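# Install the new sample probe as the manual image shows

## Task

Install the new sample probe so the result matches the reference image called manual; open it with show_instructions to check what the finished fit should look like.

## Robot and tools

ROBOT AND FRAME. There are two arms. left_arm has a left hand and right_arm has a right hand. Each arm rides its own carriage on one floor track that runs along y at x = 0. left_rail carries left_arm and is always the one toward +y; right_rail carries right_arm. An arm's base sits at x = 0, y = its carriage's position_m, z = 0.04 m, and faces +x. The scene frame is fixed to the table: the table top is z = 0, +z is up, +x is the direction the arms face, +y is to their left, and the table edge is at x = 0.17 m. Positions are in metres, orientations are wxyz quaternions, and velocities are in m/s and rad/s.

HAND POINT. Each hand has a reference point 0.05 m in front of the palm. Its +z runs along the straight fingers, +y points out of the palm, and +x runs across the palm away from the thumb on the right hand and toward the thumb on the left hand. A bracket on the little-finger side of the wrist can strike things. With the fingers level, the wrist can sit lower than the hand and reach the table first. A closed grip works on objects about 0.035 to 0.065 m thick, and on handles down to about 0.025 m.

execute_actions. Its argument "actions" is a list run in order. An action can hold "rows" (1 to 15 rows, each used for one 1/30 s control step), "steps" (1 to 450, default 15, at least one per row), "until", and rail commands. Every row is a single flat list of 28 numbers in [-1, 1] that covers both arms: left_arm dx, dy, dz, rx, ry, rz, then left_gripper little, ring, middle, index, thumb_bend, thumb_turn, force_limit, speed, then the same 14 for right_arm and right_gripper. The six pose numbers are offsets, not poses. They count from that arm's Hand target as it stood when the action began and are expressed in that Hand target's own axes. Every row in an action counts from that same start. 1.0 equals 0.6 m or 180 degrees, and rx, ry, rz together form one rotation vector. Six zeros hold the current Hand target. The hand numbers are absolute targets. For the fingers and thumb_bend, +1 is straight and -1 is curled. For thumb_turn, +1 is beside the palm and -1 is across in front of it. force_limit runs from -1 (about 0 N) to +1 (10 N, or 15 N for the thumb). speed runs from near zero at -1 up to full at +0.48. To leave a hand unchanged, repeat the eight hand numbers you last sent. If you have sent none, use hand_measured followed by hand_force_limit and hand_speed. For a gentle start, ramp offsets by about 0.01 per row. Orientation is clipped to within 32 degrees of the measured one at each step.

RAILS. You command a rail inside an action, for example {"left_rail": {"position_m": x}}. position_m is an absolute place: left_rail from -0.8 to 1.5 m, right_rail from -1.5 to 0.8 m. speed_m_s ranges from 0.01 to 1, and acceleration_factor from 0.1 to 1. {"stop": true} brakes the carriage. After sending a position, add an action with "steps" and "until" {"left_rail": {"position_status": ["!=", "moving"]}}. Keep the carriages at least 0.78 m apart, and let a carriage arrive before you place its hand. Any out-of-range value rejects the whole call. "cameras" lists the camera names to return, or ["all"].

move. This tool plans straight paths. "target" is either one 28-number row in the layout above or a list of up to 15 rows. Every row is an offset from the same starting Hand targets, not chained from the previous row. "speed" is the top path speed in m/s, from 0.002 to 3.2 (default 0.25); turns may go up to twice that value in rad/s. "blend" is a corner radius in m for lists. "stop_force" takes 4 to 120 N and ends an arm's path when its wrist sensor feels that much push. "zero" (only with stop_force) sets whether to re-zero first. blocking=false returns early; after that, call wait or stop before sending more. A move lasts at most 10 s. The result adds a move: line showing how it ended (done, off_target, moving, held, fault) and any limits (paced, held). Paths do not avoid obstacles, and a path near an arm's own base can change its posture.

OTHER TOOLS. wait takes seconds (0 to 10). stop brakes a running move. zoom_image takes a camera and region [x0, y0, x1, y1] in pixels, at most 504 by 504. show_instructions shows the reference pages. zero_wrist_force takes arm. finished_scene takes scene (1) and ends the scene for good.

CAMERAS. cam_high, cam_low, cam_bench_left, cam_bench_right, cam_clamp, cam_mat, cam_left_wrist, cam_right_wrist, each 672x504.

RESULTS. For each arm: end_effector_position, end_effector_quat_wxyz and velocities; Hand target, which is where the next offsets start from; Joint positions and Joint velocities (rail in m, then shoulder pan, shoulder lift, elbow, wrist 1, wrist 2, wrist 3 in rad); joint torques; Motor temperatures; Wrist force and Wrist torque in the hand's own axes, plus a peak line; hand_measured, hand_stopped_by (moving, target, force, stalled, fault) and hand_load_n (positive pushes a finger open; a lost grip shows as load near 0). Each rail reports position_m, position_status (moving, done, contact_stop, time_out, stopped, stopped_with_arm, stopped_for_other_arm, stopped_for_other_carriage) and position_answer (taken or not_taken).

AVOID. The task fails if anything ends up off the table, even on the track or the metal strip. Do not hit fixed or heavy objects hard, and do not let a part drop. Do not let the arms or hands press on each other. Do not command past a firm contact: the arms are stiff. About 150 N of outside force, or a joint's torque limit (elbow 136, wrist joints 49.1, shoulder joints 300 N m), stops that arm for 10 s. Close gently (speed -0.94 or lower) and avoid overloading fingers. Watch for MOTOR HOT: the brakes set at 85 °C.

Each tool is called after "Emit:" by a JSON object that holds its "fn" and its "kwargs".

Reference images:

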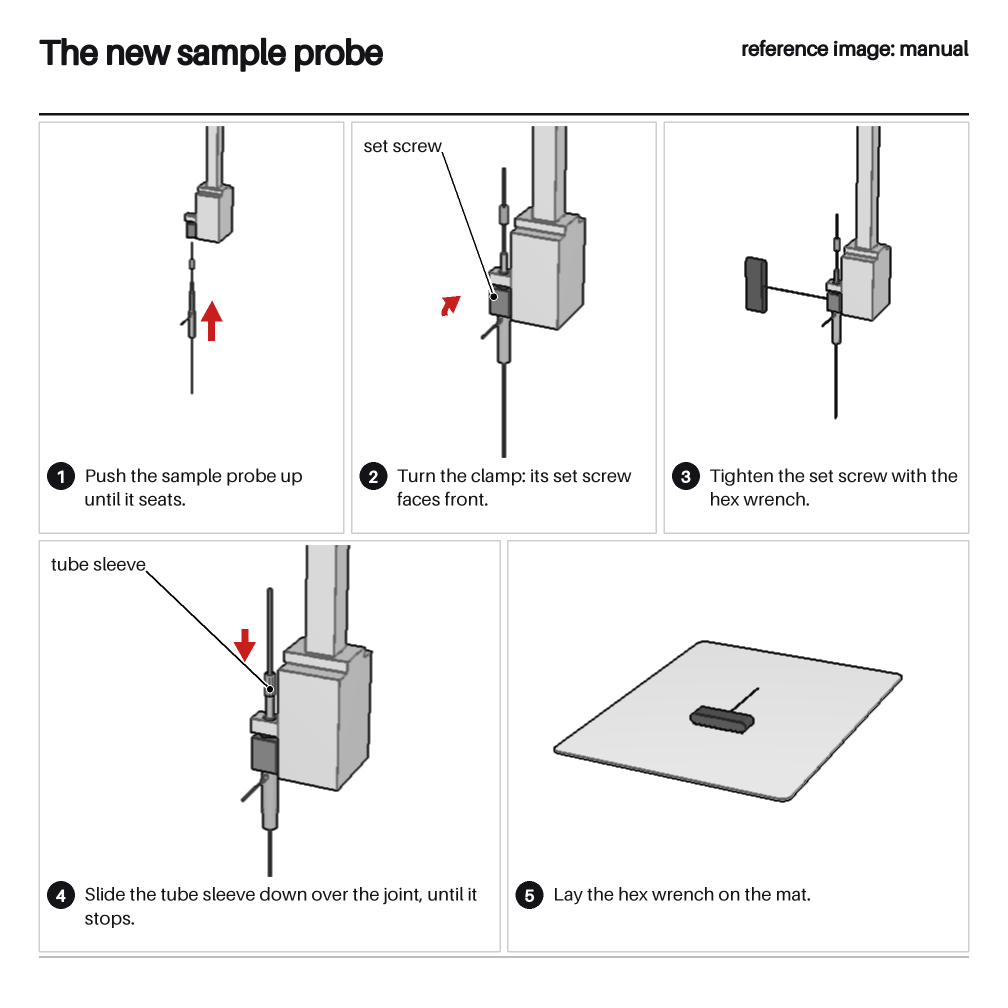

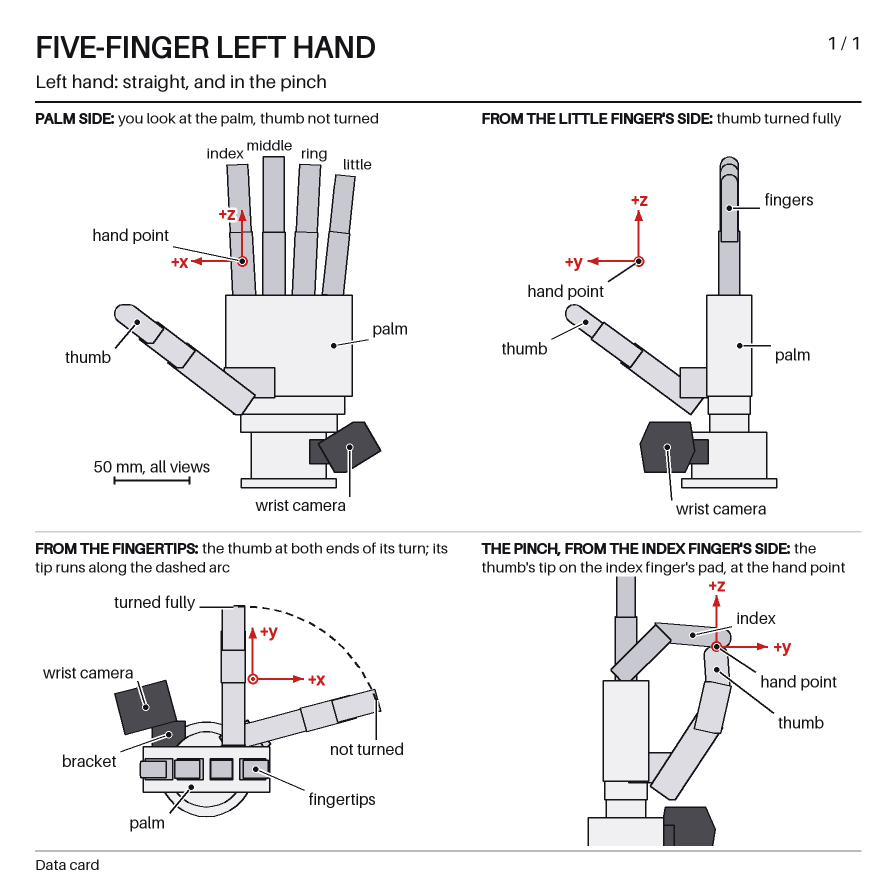

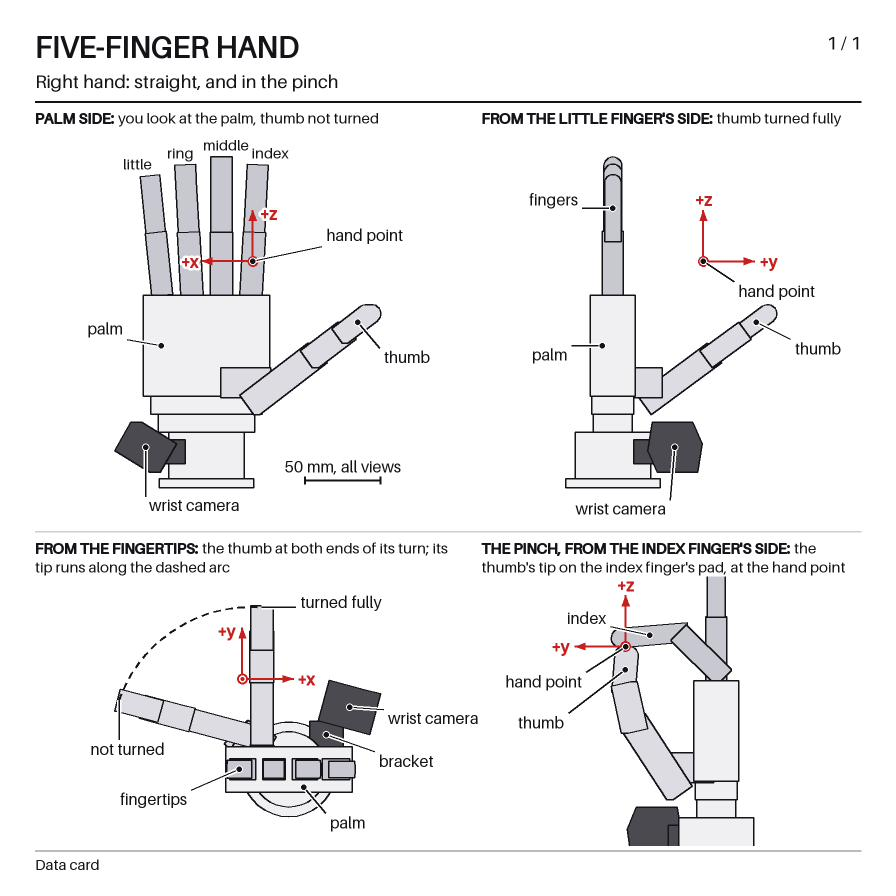

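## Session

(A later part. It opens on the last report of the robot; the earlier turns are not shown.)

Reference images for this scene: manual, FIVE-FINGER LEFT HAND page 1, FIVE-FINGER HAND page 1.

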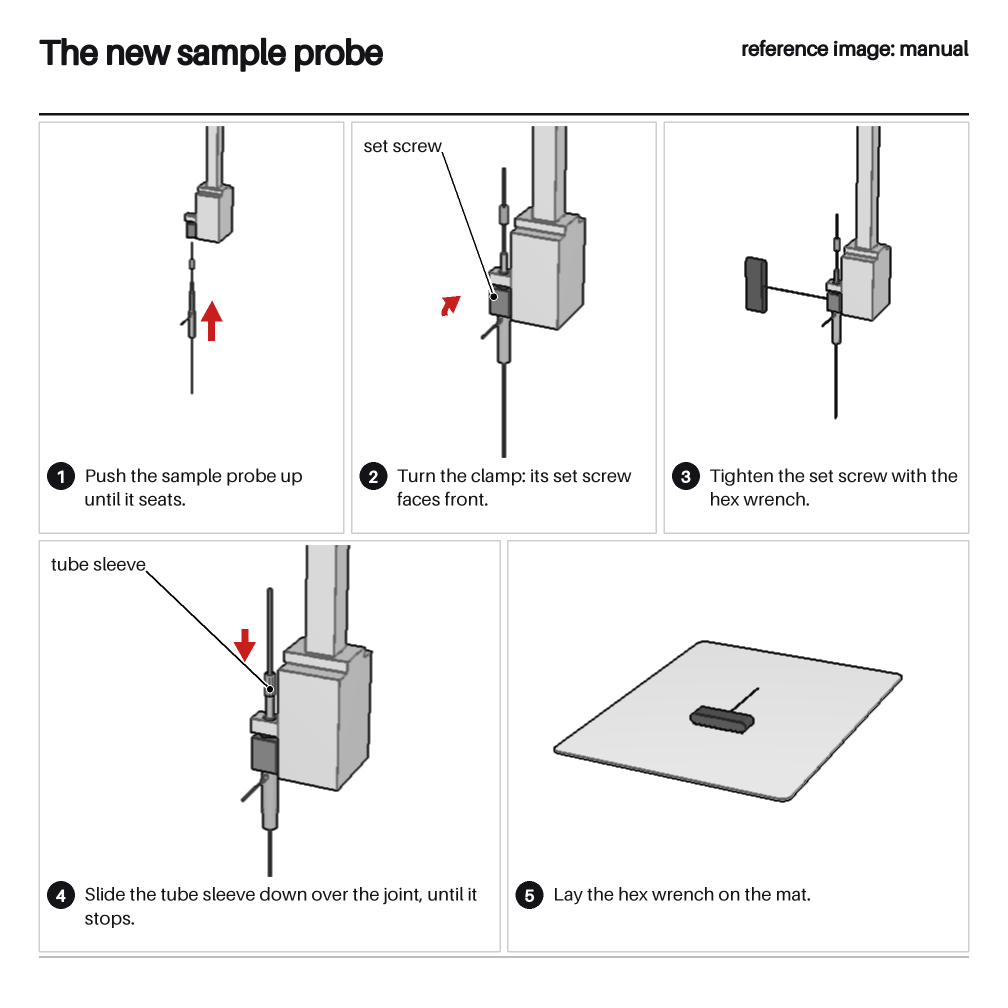

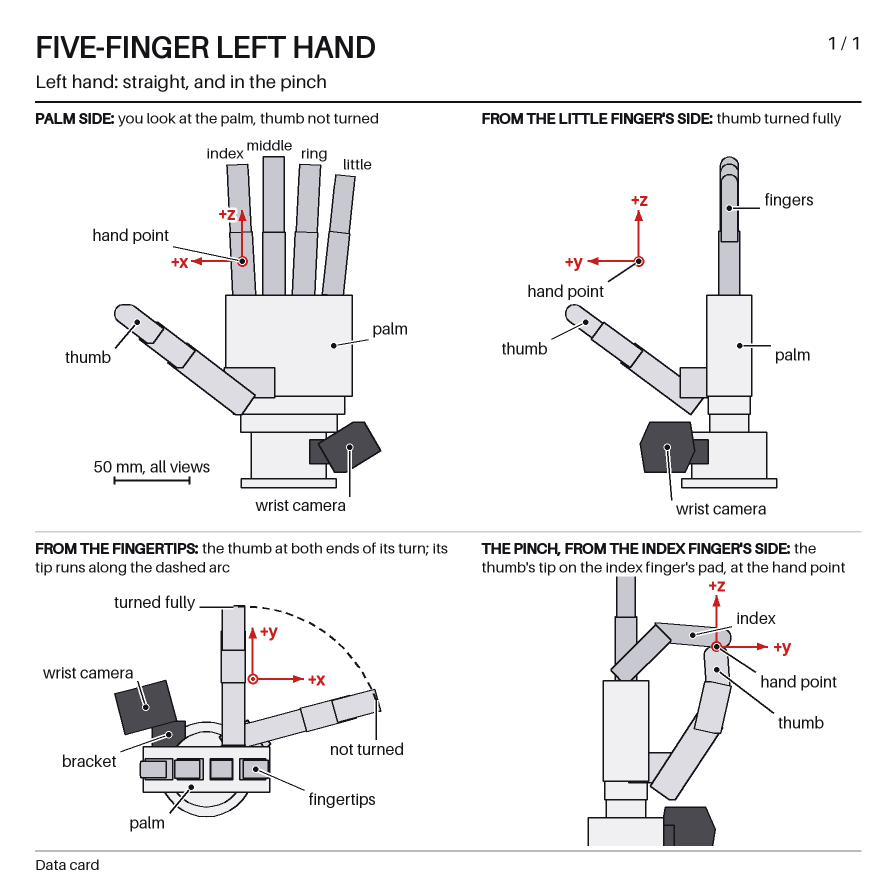

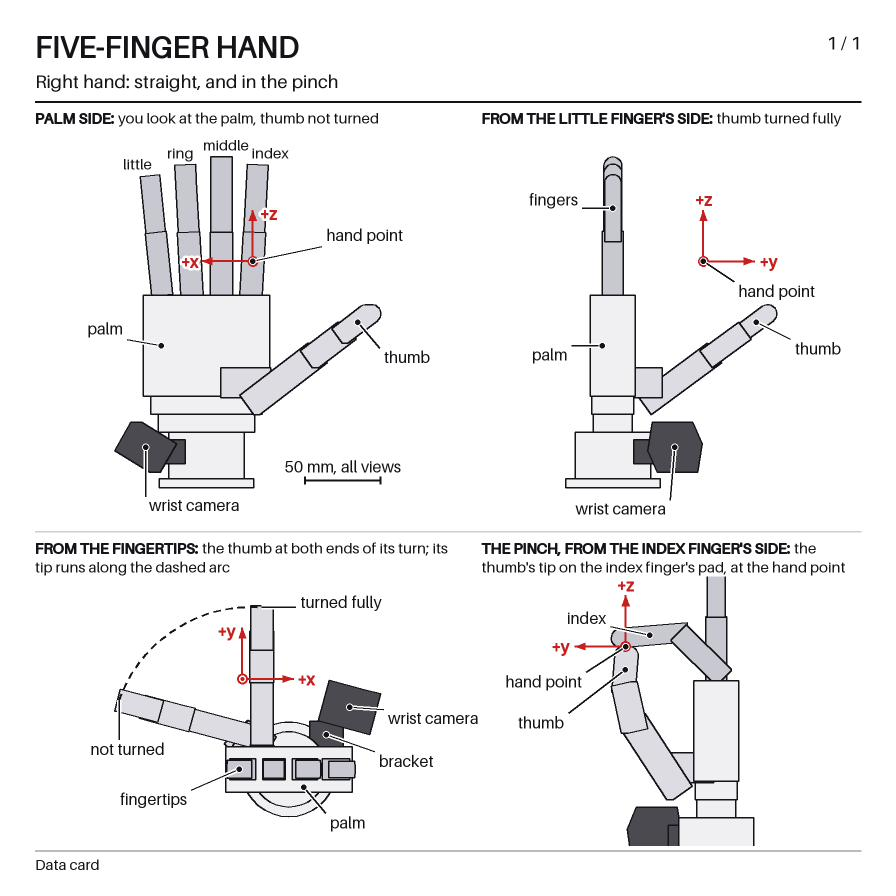

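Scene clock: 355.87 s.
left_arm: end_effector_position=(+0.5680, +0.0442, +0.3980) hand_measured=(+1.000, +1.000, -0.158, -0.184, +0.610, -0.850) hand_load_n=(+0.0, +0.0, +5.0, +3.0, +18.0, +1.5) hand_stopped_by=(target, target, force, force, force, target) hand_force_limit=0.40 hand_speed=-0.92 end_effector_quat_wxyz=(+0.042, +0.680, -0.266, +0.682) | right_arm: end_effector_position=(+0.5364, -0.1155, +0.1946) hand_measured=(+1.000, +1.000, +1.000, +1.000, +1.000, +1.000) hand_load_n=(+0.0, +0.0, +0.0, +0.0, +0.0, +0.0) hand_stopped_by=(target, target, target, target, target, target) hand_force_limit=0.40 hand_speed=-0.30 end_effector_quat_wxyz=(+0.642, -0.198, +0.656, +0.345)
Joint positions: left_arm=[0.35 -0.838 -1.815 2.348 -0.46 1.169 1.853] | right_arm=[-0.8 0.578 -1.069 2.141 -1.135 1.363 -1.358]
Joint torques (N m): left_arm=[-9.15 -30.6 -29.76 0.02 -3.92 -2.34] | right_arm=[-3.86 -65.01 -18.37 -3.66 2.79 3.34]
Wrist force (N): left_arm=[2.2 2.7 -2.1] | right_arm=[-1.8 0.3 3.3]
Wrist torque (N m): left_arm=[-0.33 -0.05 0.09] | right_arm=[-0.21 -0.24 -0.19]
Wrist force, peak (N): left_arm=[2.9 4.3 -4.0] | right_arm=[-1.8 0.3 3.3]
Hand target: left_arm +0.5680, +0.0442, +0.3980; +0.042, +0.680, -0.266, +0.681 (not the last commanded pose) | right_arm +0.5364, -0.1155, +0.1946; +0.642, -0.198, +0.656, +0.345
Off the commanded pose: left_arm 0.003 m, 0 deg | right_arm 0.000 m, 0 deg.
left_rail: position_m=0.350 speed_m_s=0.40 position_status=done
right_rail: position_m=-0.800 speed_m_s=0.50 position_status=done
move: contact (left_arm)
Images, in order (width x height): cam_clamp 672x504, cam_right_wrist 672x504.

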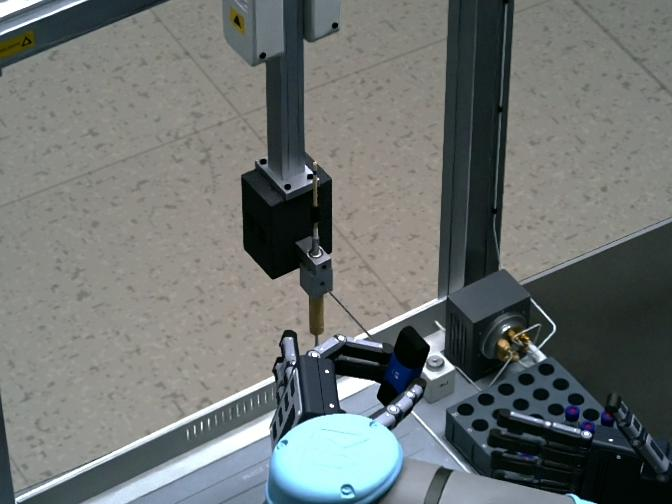

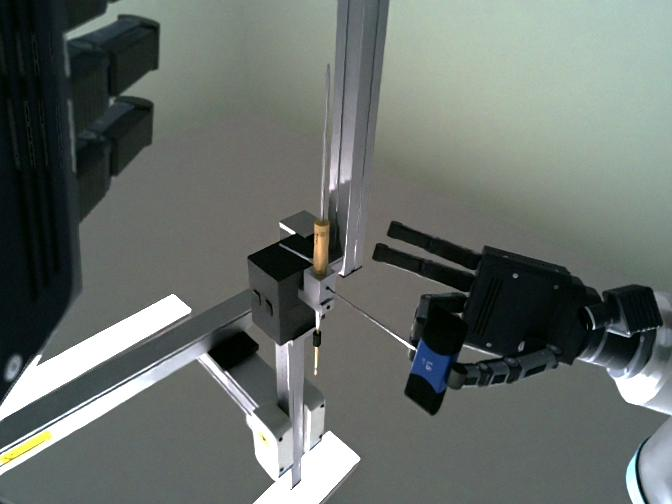

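Emit:
{"fn": "move", "kwargs": {"target": [0.0006,0.0033,-0.0058,0,0,0,1,1,-0.6,-0.6,0.25,-0.85,0.4,-0.92,0,0,0,0,0,0,1,1,1,1,1,1,0.4,-0.3], "speed": 0.02, "cameras": ["cam_clamp","cam_right_wrist"]}}

Emit:
{"fn": "zoom_image", "kwargs": {"camera": "cam_clamp", "region": [300, 265, 350, 315]}}

Emit:
{"fn": "zoom_image", "kwargs": {"camera": "cam_right_wrist", "region": [300, 260, 360, 320]}}

Emit:
{"fn": "move", "kwargs": {"target": [0.00723,0.00888,0.00583,-0.0162,-0.0816,0.1444,1,1,-0.6,-0.6,0.25,-0.85,0.4,-0.92,0,0,0,0,0,0,1,1,1,1,1,1,0.4,-0.3], "speed": 0.15, "cameras": ["cam_clamp","cam_right_wrist"]}}

Emit:
{"fn": "zoom_image", "kwargs": {"camera": "cam_clamp", "region": [300, 265, 350, 315]}}

Emit:
{"fn": "zoom_image", "kwargs": {"camera": "cam_right_wrist", "region": [300, 260, 360, 320]}}

Scene clock: 357.63 s.
left_arm: end_effector_position=(+0.5640, +0.0439, +0.3980) hand_measured=(+1.000, +1.000, -0.158, -0.184, +0.610, -0.850) hand_load_n=(+0.0, +0.0, +7.5, +5.5, +16.0, +2.0) hand_stopped_by=(target, target, force, force, force, target) hand_force_limit=0.40 hand_speed=-0.92 end_effector_quat_wxyz=(+0.042, +0.680, -0.266, +0.682) | right_arm: end_effector_position=(+0.5364, -0.1155, +0.1946) hand_measured=(+1.000, +1.000, +1.000, +1.000, +1.000, +1.000) hand_load_n=(+0.0, +0.0, +0.0, +0.0, +0.0, +0.0) hand_stopped_by=(target, target, target, target, target, target) hand_force_limit=0.40 hand_speed=-0.30 end_effector_quat_wxyz=(+0.642, -0.198, +0.656, +0.345)
Joint positions: left_arm=[0.35 -0.847 -1.823 2.354 -0.457 1.16 1.853] | right_arm=[-0.8 0.578 -1.069 2.141 -1.135 1.363 -1.358]
Joint torques (N m): left_arm=[-9.14 -29.66 -27.35 0.51 -2.94 -3.17] | right_arm=[-3.02 -64.44 -18.2 -3.74 3.02 3.21]
Wrist force (N): left_arm=[2.1 -0.3 2.7] | right_arm=[-1.4 0.3 2.8]
Wrist torque (N m): left_arm=[-0.24 -0.06 0.28] | right_arm=[-0.19 -0.29 -0.17]
Wrist force, peak (N): left_arm=[2.8 3.3 -1.5] | right_arm=[-1.6 0.8 3.2]
Hand target: left_arm +0.5640, +0.0439, +0.3979; +0.042, +0.680, -0.266, +0.681 | right_arm +0.5364, -0.1155, +0.1946; +0.642, -0.198, +0.656, +0.345
Off the commanded pose: left_arm 0.000 m, 0 deg | right_arm 0.000 m, 0 deg.
left_rail: position_m=0.350 speed_m_s=0.40 position_status=done
right_rail: position_m=-0.800 speed_m_s=0.50 position_status=done
move: done
Images, in order (width x height): cam_clamp 672x504, cam_right_wrist 672x504.

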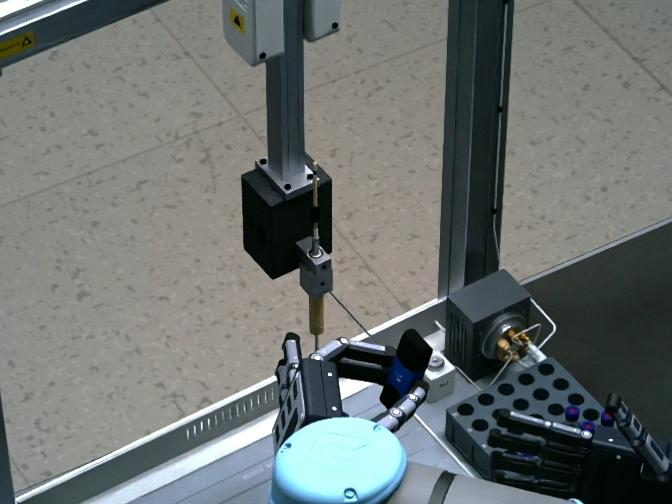

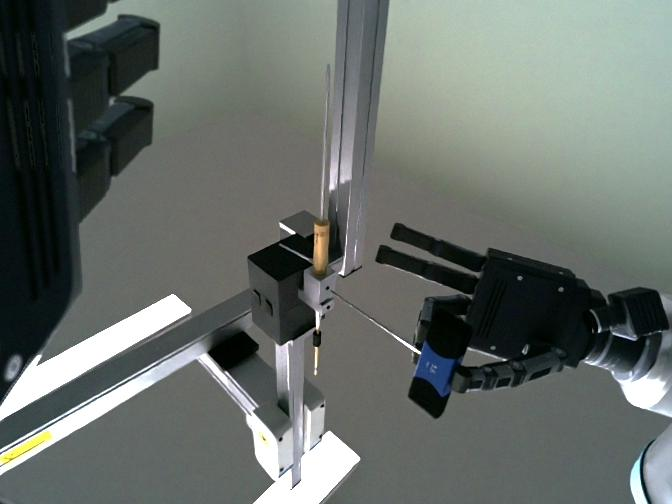

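Scaled by 10.080 from the camera's 672x504 image, which has a finer 960x720 frame.

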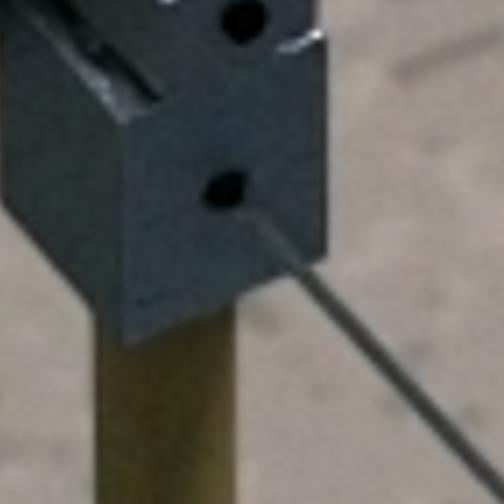

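Scaled by 8.400 from the camera's 672x504 image, which has a finer 960x720 frame.

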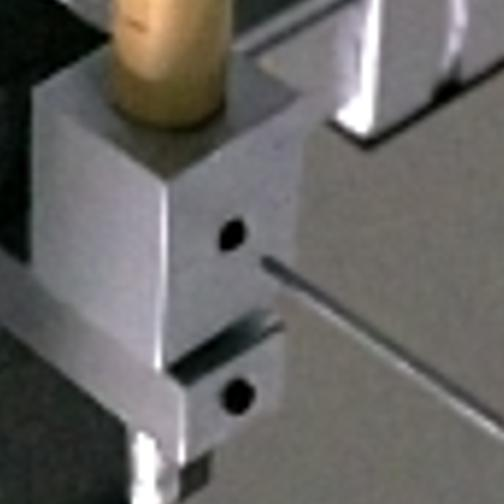

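Scene clock: 359.87 s.
left_arm: end_effector_position=(+0.5646, +0.0366, +0.4002) hand_measured=(+1.000, +1.000, -0.158, -0.184, +0.610, -0.850) hand_load_n=(+0.0, +0.0, +7.5, +5.0, +16.0, +2.0) hand_stopped_by=(target, target, force, force, force, target) hand_force_limit=0.40 hand_speed=-0.92 end_effector_quat_wxyz=(-0.129, +0.683, -0.432, +0.575) | right_arm: end_effector_position=(+0.5364, -0.1155, +0.1946) hand_measured=(+1.000, +1.000, +1.000, +1.000, +1.000, +1.000) hand_load_n=(+0.0, +0.0, +0.0, -0.5, +0.0, +0.0) hand_stopped_by=(target, target, target, target, target, target) hand_force_limit=0.40 hand_speed=-0.30 end_effector_quat_wxyz=(+0.642, -0.198, +0.656, +0.345)
Joint positions: left_arm=[0.35 -0.908 -1.803 2.167 0 1.037 2.164] | right_arm=[-0.8 0.578 -1.069 2.141 -1.135 1.363 -1.358]
Joint torques (N m): left_arm=[-11.62 -5.99 -45.83 1.93 -2.99 4.03] | right_arm=[-2.68 -62.97 -18.14 -3.67 2.83 3.07]
Wrist force (N): left_arm=[1.5 -0.9 3.0] | right_arm=[-1.6 0.6 3.0]
Wrist torque (N m): left_arm=[-0.22 -0.05 -0.01] | right_arm=[-0.16 -0.26 -0.17]
Wrist force, peak (N): left_arm=[2.4 -0.1 3.3] | right_arm=[-1.7 0.5 3.2]
Hand target: left_arm +0.5646, +0.0365, +0.4002; -0.129, +0.683, -0.432, +0.575 | right_arm +0.5364, -0.1155, +0.1946; +0.642, -0.198, +0.656, +0.345
Off the commanded pose: left_arm 0.000 m, 0 deg | right_arm 0.000 m, 0 deg.
left_rail: position_m=0.350 speed_m_s=0.40 position_status=done
right_rail: position_m=-0.800 speed_m_s=0.50 position_status=done
move: done
Images, in order (width x height): cam_clamp 672x504, cam_right_wrist 672x504.

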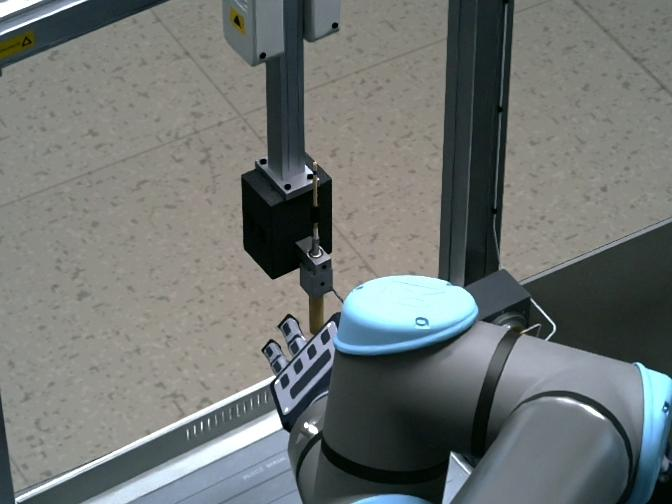

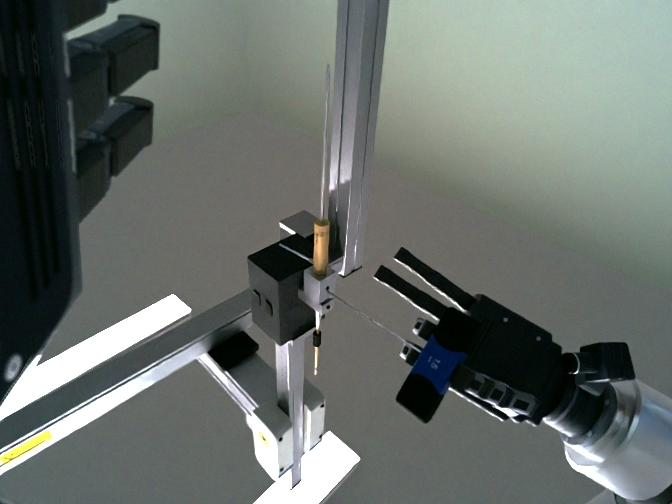

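Scaled by 10.080 from the camera's 672x504 image, which has a finer 960x720 frame.

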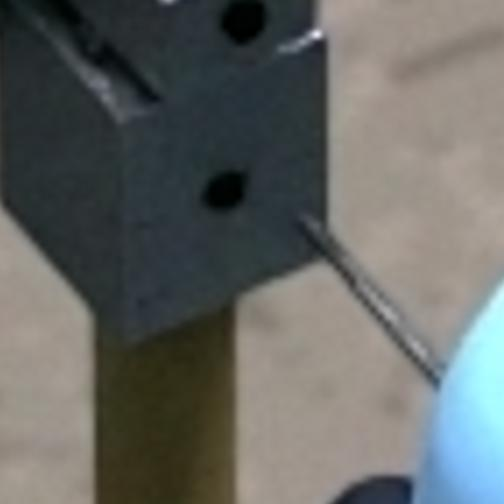

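Scaled by 8.400 from the camera's 672x504 image, which has a finer 960x720 frame.

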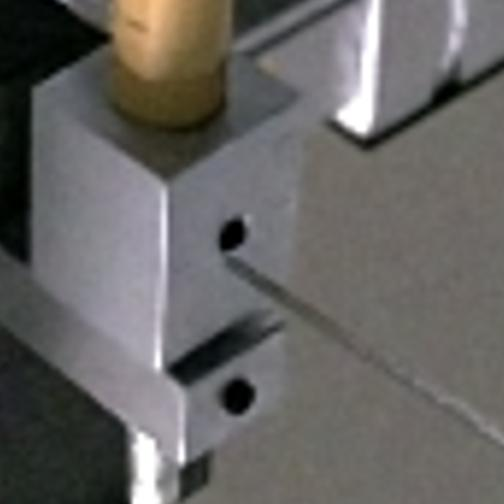

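Emit:
{"fn": "move", "kwargs": {"target": [-0.00877,0.00298,0.00068,0.0162,0.0816,-0.1444,1,1,-0.6,-0.6,0.25,-0.85,0.4,-0.92,0,0,0,0,0,0,1,1,1,1,1,1,0.4,-0.3], "speed": 0.15, "cameras": ["cam_clamp","cam_right_wrist","cam_left_wrist"]}}

Emit:
{"fn": "zoom_image", "kwargs": {"camera": "cam_clamp", "region": [300, 265, 350, 315]}}

Emit:
{"fn": "zoom_image", "kwargs": {"camera": "cam_right_wrist", "region": [300, 260, 360, 320]}}

Emit:
{"fn": "zoom_image", "kwargs": {"camera": "cam_right_wrist", "region": [310, 270, 450, 410]}}

Emit:
{"fn": "zoom_image", "kwargs": {"camera": "cam_clamp", "region": [300, 260, 420, 380]}}

Scene clock: 364.67 s.
left_arm: end_effector_position=(+0.5644, +0.0392, +0.3953) hand_measured=(+1.000, +1.000, -0.158, -0.184, +0.610, -0.850) hand_load_n=(+0.0, +0.0, +7.5, +5.5, +16.5, +2.0) hand_stopped_by=(target, target, force, force, force, target) hand_force_limit=0.40 hand_speed=-0.92 end_effector_quat_wxyz=(+0.042, +0.680, -0.266, +0.681) | right_arm: end_effector_position=(+0.5364, -0.1155, +0.1946) hand_measured=(+1.000, +1.000, +1.000, +1.000, +1.000, +1.000) hand_load_n=(+0.0, +0.0, +0.0, +0.0, +0.0, +0.0) hand_stopped_by=(target, target, target, target, target, target) hand_force_limit=0.40 hand_speed=-0.30 end_effector_quat_wxyz=(+0.642, -0.198, +0.656, +0.345)
Joint positions: left_arm=[0.35 -0.856 -1.815 2.354 -0.464 1.151 1.852] | right_arm=[-0.8 0.578 -1.069 2.141 -1.135 1.363 -1.358]
Joint torques (N m): left_arm=[11.56 -2.19 -28.13 -4.18 2.97 -3.01] | right_arm=[-2.37 -61.21 -18.23 -3.6 2.76 3.23]
Wrist force (N): left_arm=[1.9 -0.3 3.0] | right_arm=[-1.6 0.6 2.8]
Wrist torque (N m): left_arm=[-0.27 -0.03 0.32] | right_arm=[-0.13 -0.25 -0.17]
Wrist force, peak (N): left_arm=[2.6 -0.1 3.3] | right_arm=[-1.4 0.3 3.4]
Hand target: left_arm +0.5644, +0.0392, +0.3953; +0.042, +0.680, -0.266, +0.681 | right_arm +0.5364, -0.1155, +0.1946; +0.642, -0.198, +0.656, +0.345
Off the commanded pose: left_arm 0.000 m, 0 deg | right_arm 0.000 m, 0 deg.
left_rail: position_m=0.350 speed_m_s=0.40 position_status=done
right_rail: position_m=-0.800 speed_m_s=0.50 position_status=done
move: done
Images, in order (width x height): cam_clamp 672x504, cam_left_wrist 672x504, cam_right_wrist 672x504.

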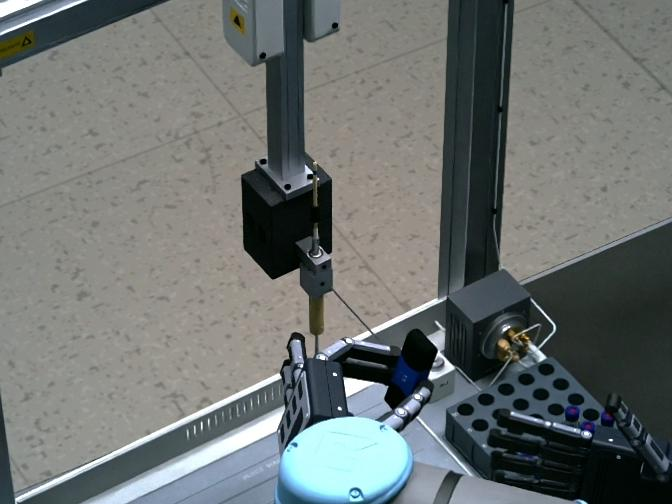

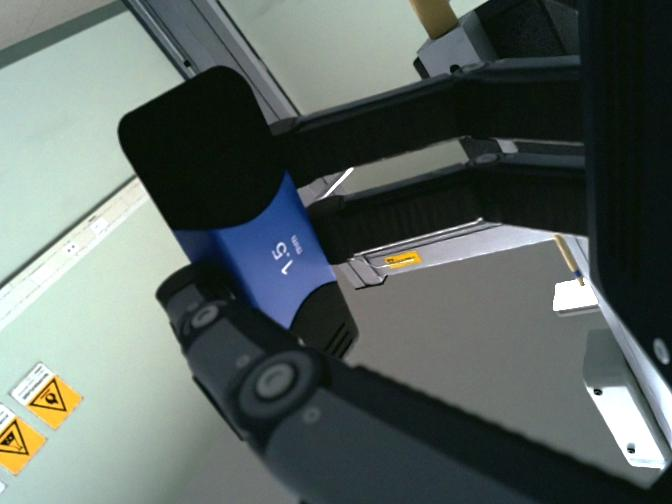

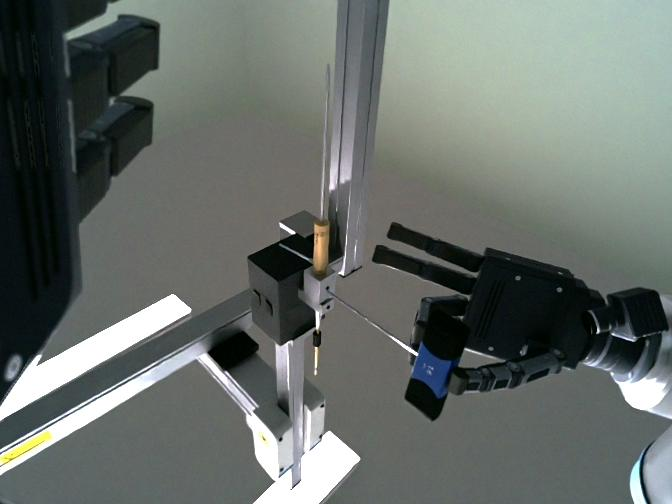

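Scaled by 10.080 from the camera's 672x504 image, which has a finer 960x720 frame.

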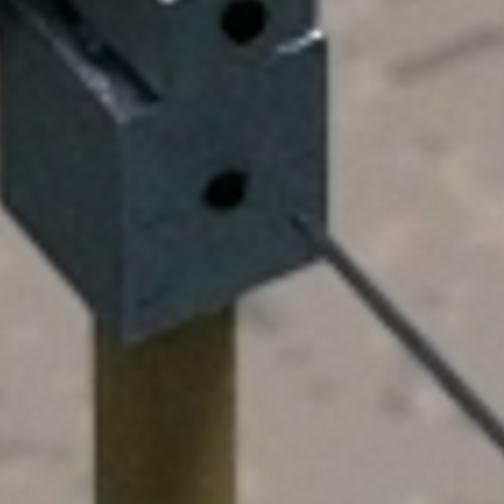

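Scaled by 8.400 from the camera's 672x504 image, which has a finer 960x720 frame.

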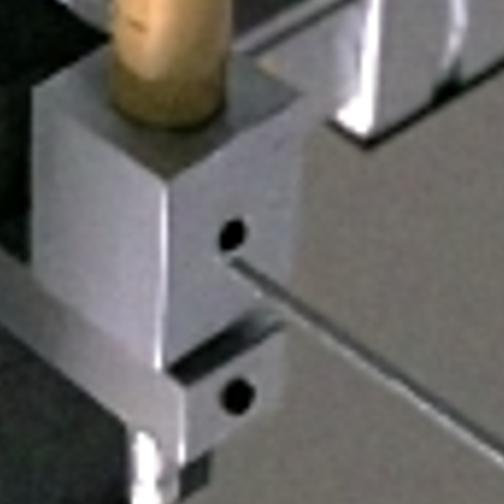

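Scaled by 3.600 from the camera's 672x504 image, which has a finer 960x720 frame.

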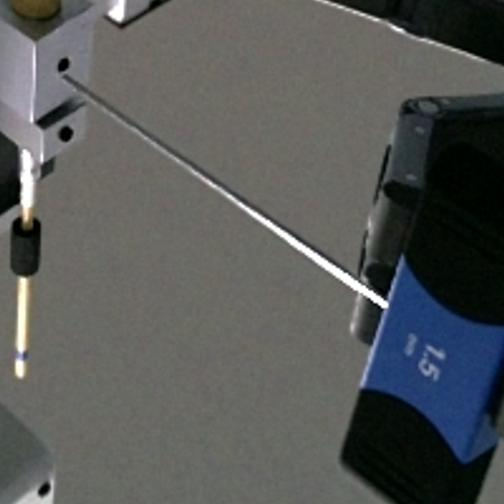

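Scaled by 4.200 from the camera's 672x504 image, which has a finer 960x720 frame.

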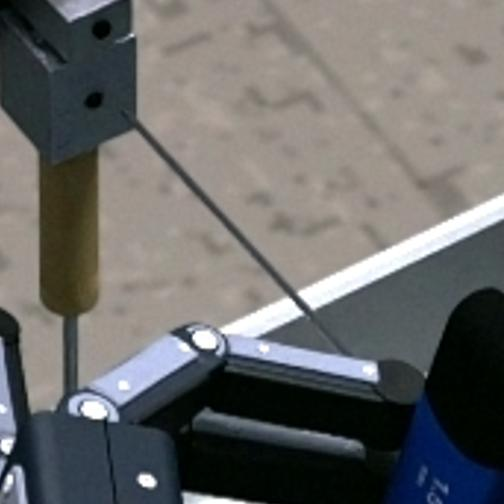

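Emit:
{"fn": "move", "kwargs": {"target": [0.01785,-0.00637,0.00055,0.0026,-0.0298,-0.0168,1,1,-0.6,-0.6,0.25,-0.85,0.4,-0.92,0,0,0,0,0,0,1,1,1,1,1,1,0.4,-0.3], "speed": 0.08, "cameras": ["cam_clamp","cam_right_wrist","cam_left_wrist"]}}

Emit:
{"fn": "zoom_image", "kwargs": {"camera": "cam_clamp", "region": [300, 265, 350, 315]}}

Emit:
{"fn": "zoom_image", "kwargs": {"camera": "cam_right_wrist", "region": [300, 260, 360, 320]}}

Emit:
{"fn": "zoom_image", "kwargs": {"camera": "cam_right_wrist", "region": [310, 270, 450, 410]}}

Emit:
{"fn": "zoom_image", "kwargs": {"camera": "cam_clamp", "region": [300, 260, 420, 380]}}

Scene clock: 367.77 s.
left_arm: end_effector_position=(+0.5655, +0.0391, +0.4066) hand_measured=(+1.000, +1.000, -0.158, -0.184, +0.610, -0.850) hand_load_n=(+0.0, +0.0, +7.5, +5.5, +16.0, +2.0) hand_stopped_by=(target, target, force, force, force, target) hand_force_limit=0.40 hand_speed=-0.92 end_effector_quat_wxyz=(+0.045, +0.718, -0.247, +0.649) | right_arm: end_effector_position=(+0.5364, -0.1155, +0.1946) hand_measured=(+1.000, +1.000, +1.000, +1.000, +1.000, +1.000) hand_load_n=(+0.0, +0.0, +0.0, +0.0, +0.0, +0.0) hand_stopped_by=(target, target, target, target, target, target) hand_force_limit=0.40 hand_speed=-0.30 end_effector_quat_wxyz=(+0.642, -0.198, +0.656, +0.345)
Joint positions: left_arm=[0.35 -0.881 -1.825 2.301 -0.301 1.097 1.753] | right_arm=[-0.8 0.578 -1.069 2.141 -1.135 1.363 -1.358]
Joint torques (N m): left_arm=[-10.14 -29.73 -44.08 1.05 -2.99 -3.62] | right_arm=[-2.85 -60.46 -18.45 -3.27 2.63 3.05]
Wrist force (N): left_arm=[2.3 -0.3 2.9] | right_arm=[-1.6 0.5 3.1]
Wrist torque (N m): left_arm=[-0.23 -0.12 0.25] | right_arm=[-0.18 -0.27 -0.17]
Wrist force, peak (N): left_arm=[2.3 -0.3 3.4] | right_arm=[-1.2 0.5 3.5]
Hand target: left_arm +0.5655, +0.0391, +0.4067; +0.045, +0.718, -0.247, +0.649 | right_arm +0.5364, -0.1155, +0.1946; +0.642, -0.198, +0.656, +0.345
Off the commanded pose: left_arm 0.000 m, 0 deg | right_arm 0.000 m, 0 deg.
left_rail: position_m=0.350 speed_m_s=0.40 position_status=done
right_rail: position_m=-0.800 speed_m_s=0.50 position_status=done
move: done
Images, in order (width x height): cam_clamp 672x504, cam_left_wrist 672x504, cam_right_wrist 672x504.

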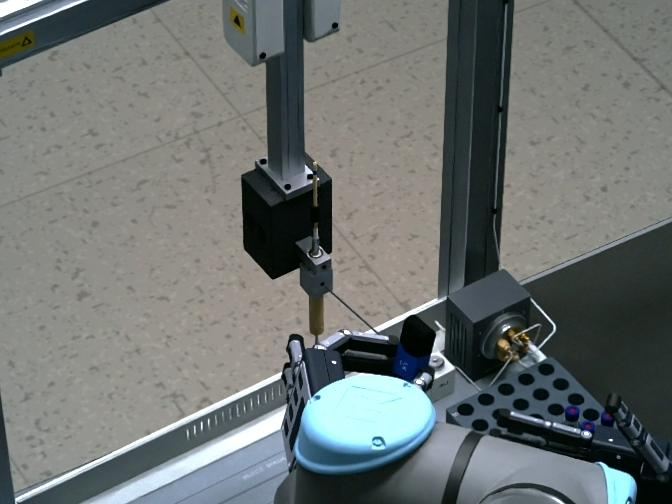

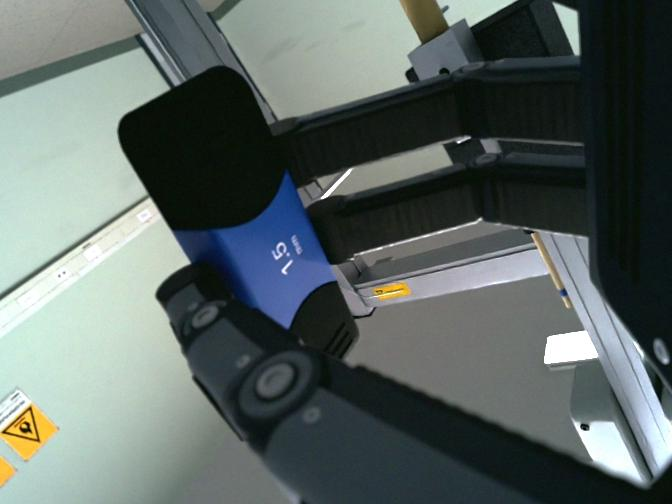

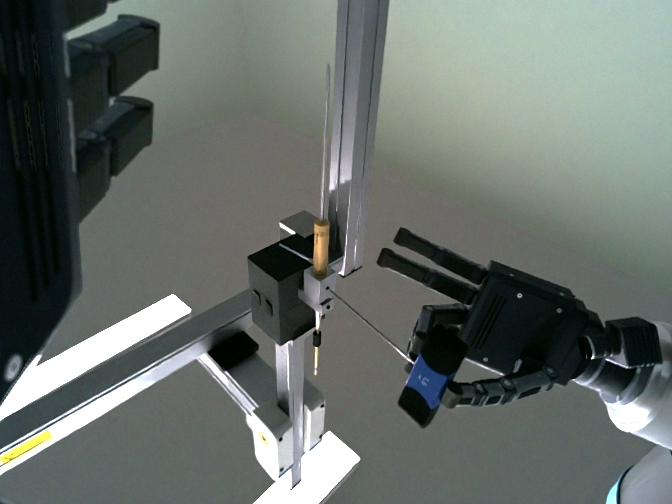

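Scaled by 10.080 from the camera's 672x504 image, which has a finer 960x720 frame.

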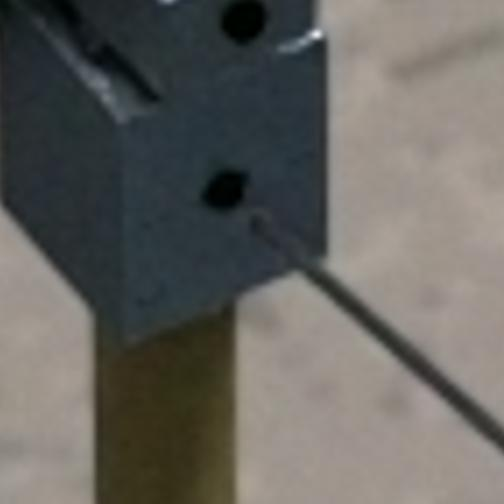

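Scaled by 8.400 from the camera's 672x504 image, which has a finer 960x720 frame.

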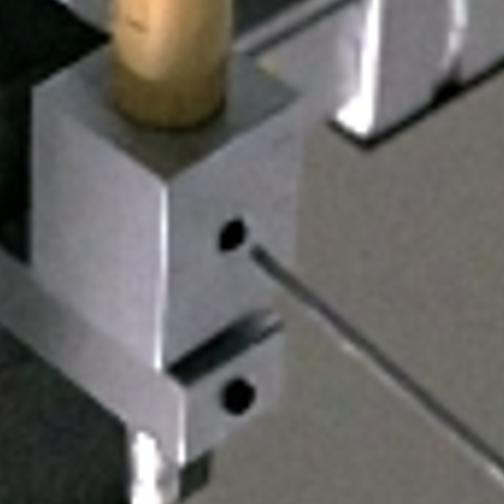

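Scaled by 3.600 from the camera's 672x504 image, which has a finer 960x720 frame.

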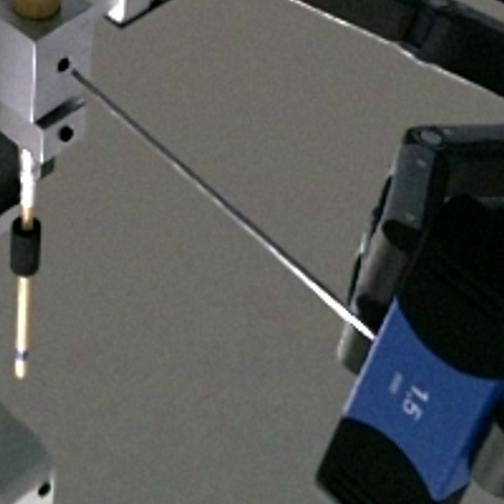

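Scaled by 4.200 from the camera's 672x504 image, which has a finer 960x720 frame.

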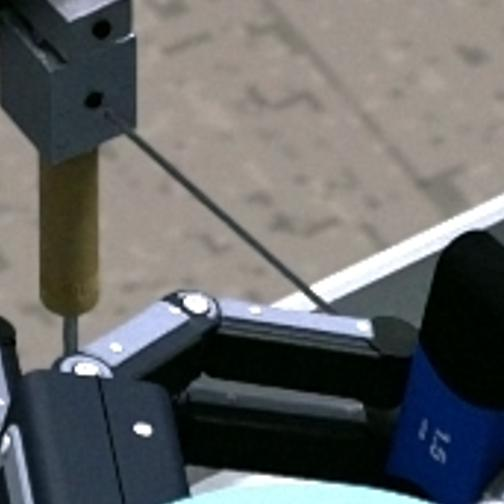

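Emit:
{"fn": "move", "kwargs": {"target": [-0.01808,0.00063,-0.00383,-0.00254,0.02935,0.01684,1,1,-0.6,-0.6,0.25,-0.85,0.4,-0.92,0,0,0,0,0,0,1,1,1,1,1,1,0.4,-0.3], "speed": 0.06, "cameras": ["cam_clamp","cam_right_wrist"]}}

Scene clock: 370.57 s.
left_arm: end_effector_position=(+0.5629, +0.0429, +0.3966) hand_measured=(+1.000, +1.000, -0.158, -0.184, +0.610, -0.850) hand_load_n=(+0.0, +0.0, +7.5, +5.5, +16.0, +2.0) hand_stopped_by=(target, target, force, force, force, target) hand_force_limit=0.40 hand_speed=-0.92 end_effector_quat_wxyz=(+0.042, +0.681, -0.266, +0.681) | right_arm: end_effector_position=(+0.5364, -0.1155, +0.1946) hand_measured=(+1.000, +1.000, +1.000, +1.000, +1.000, +1.000) hand_load_n=(+0.0, +0.0, +0.0, +0.0, +0.0, +0.0) hand_stopped_by=(target, target, target, target, target, target) hand_force_limit=0.40 hand_speed=-0.30 end_effector_quat_wxyz=(+0.642, -0.198, +0.656, +0.345)
Joint positions: left_arm=[0.35 -0.852 -1.823 2.356 -0.458 1.154 1.852] | right_arm=[-0.8 0.578 -1.069 2.141 -1.135 1.363 -1.358]
Joint torques (N m): left_arm=[12.16 -2.44 -27.65 -4.03 3.14 4.09] | right_arm=[-3.3 -59.6 -18.34 -3.33 2.68 3.11]
Wrist force (N): left_arm=[2.0 -0.2 3.0] | right_arm=[-1.3 0.6 2.7]
Wrist torque (N m): left_arm=[-0.26 -0.05 0.12] | right_arm=[-0.14 -0.30 -0.16]
Wrist force, peak (N): left_arm=[2.5 -0.9 3.2] | right_arm=[-1.6 0.5 3.2]
Hand target: left_arm +0.5629, +0.0429, +0.3966; +0.042, +0.681, -0.266, +0.681 | right_arm +0.5364, -0.1155, +0.1946; +0.642, -0.198, +0.656, +0.345
Off the commanded pose: left_arm 0.000 m, 0 deg | right_arm 0.000 m, 0 deg.
left_rail: position_m=0.350 speed_m_s=0.40 position_status=done
right_rail: position_m=-0.800 speed_m_s=0.50 position_status=done
move: done
Images, in order (width x height): cam_clamp 672x504, cam_right_wrist 672x504.

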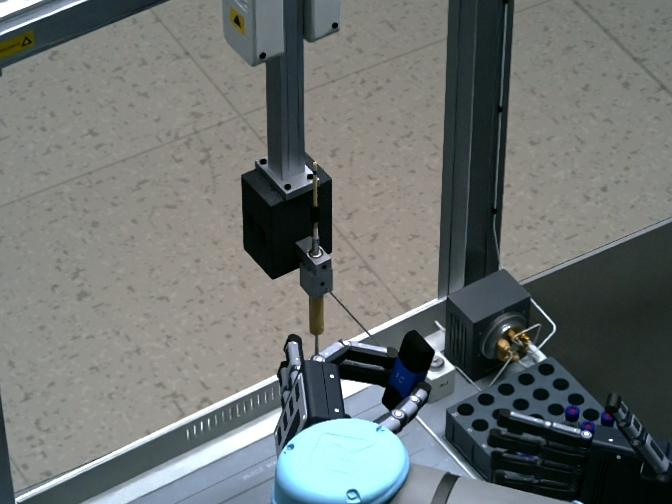

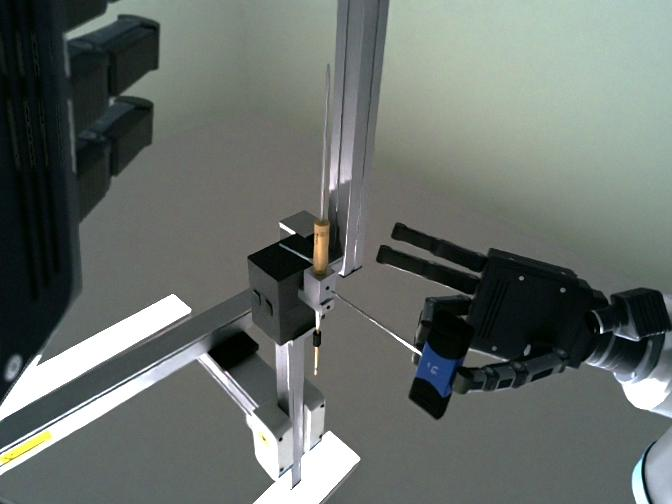

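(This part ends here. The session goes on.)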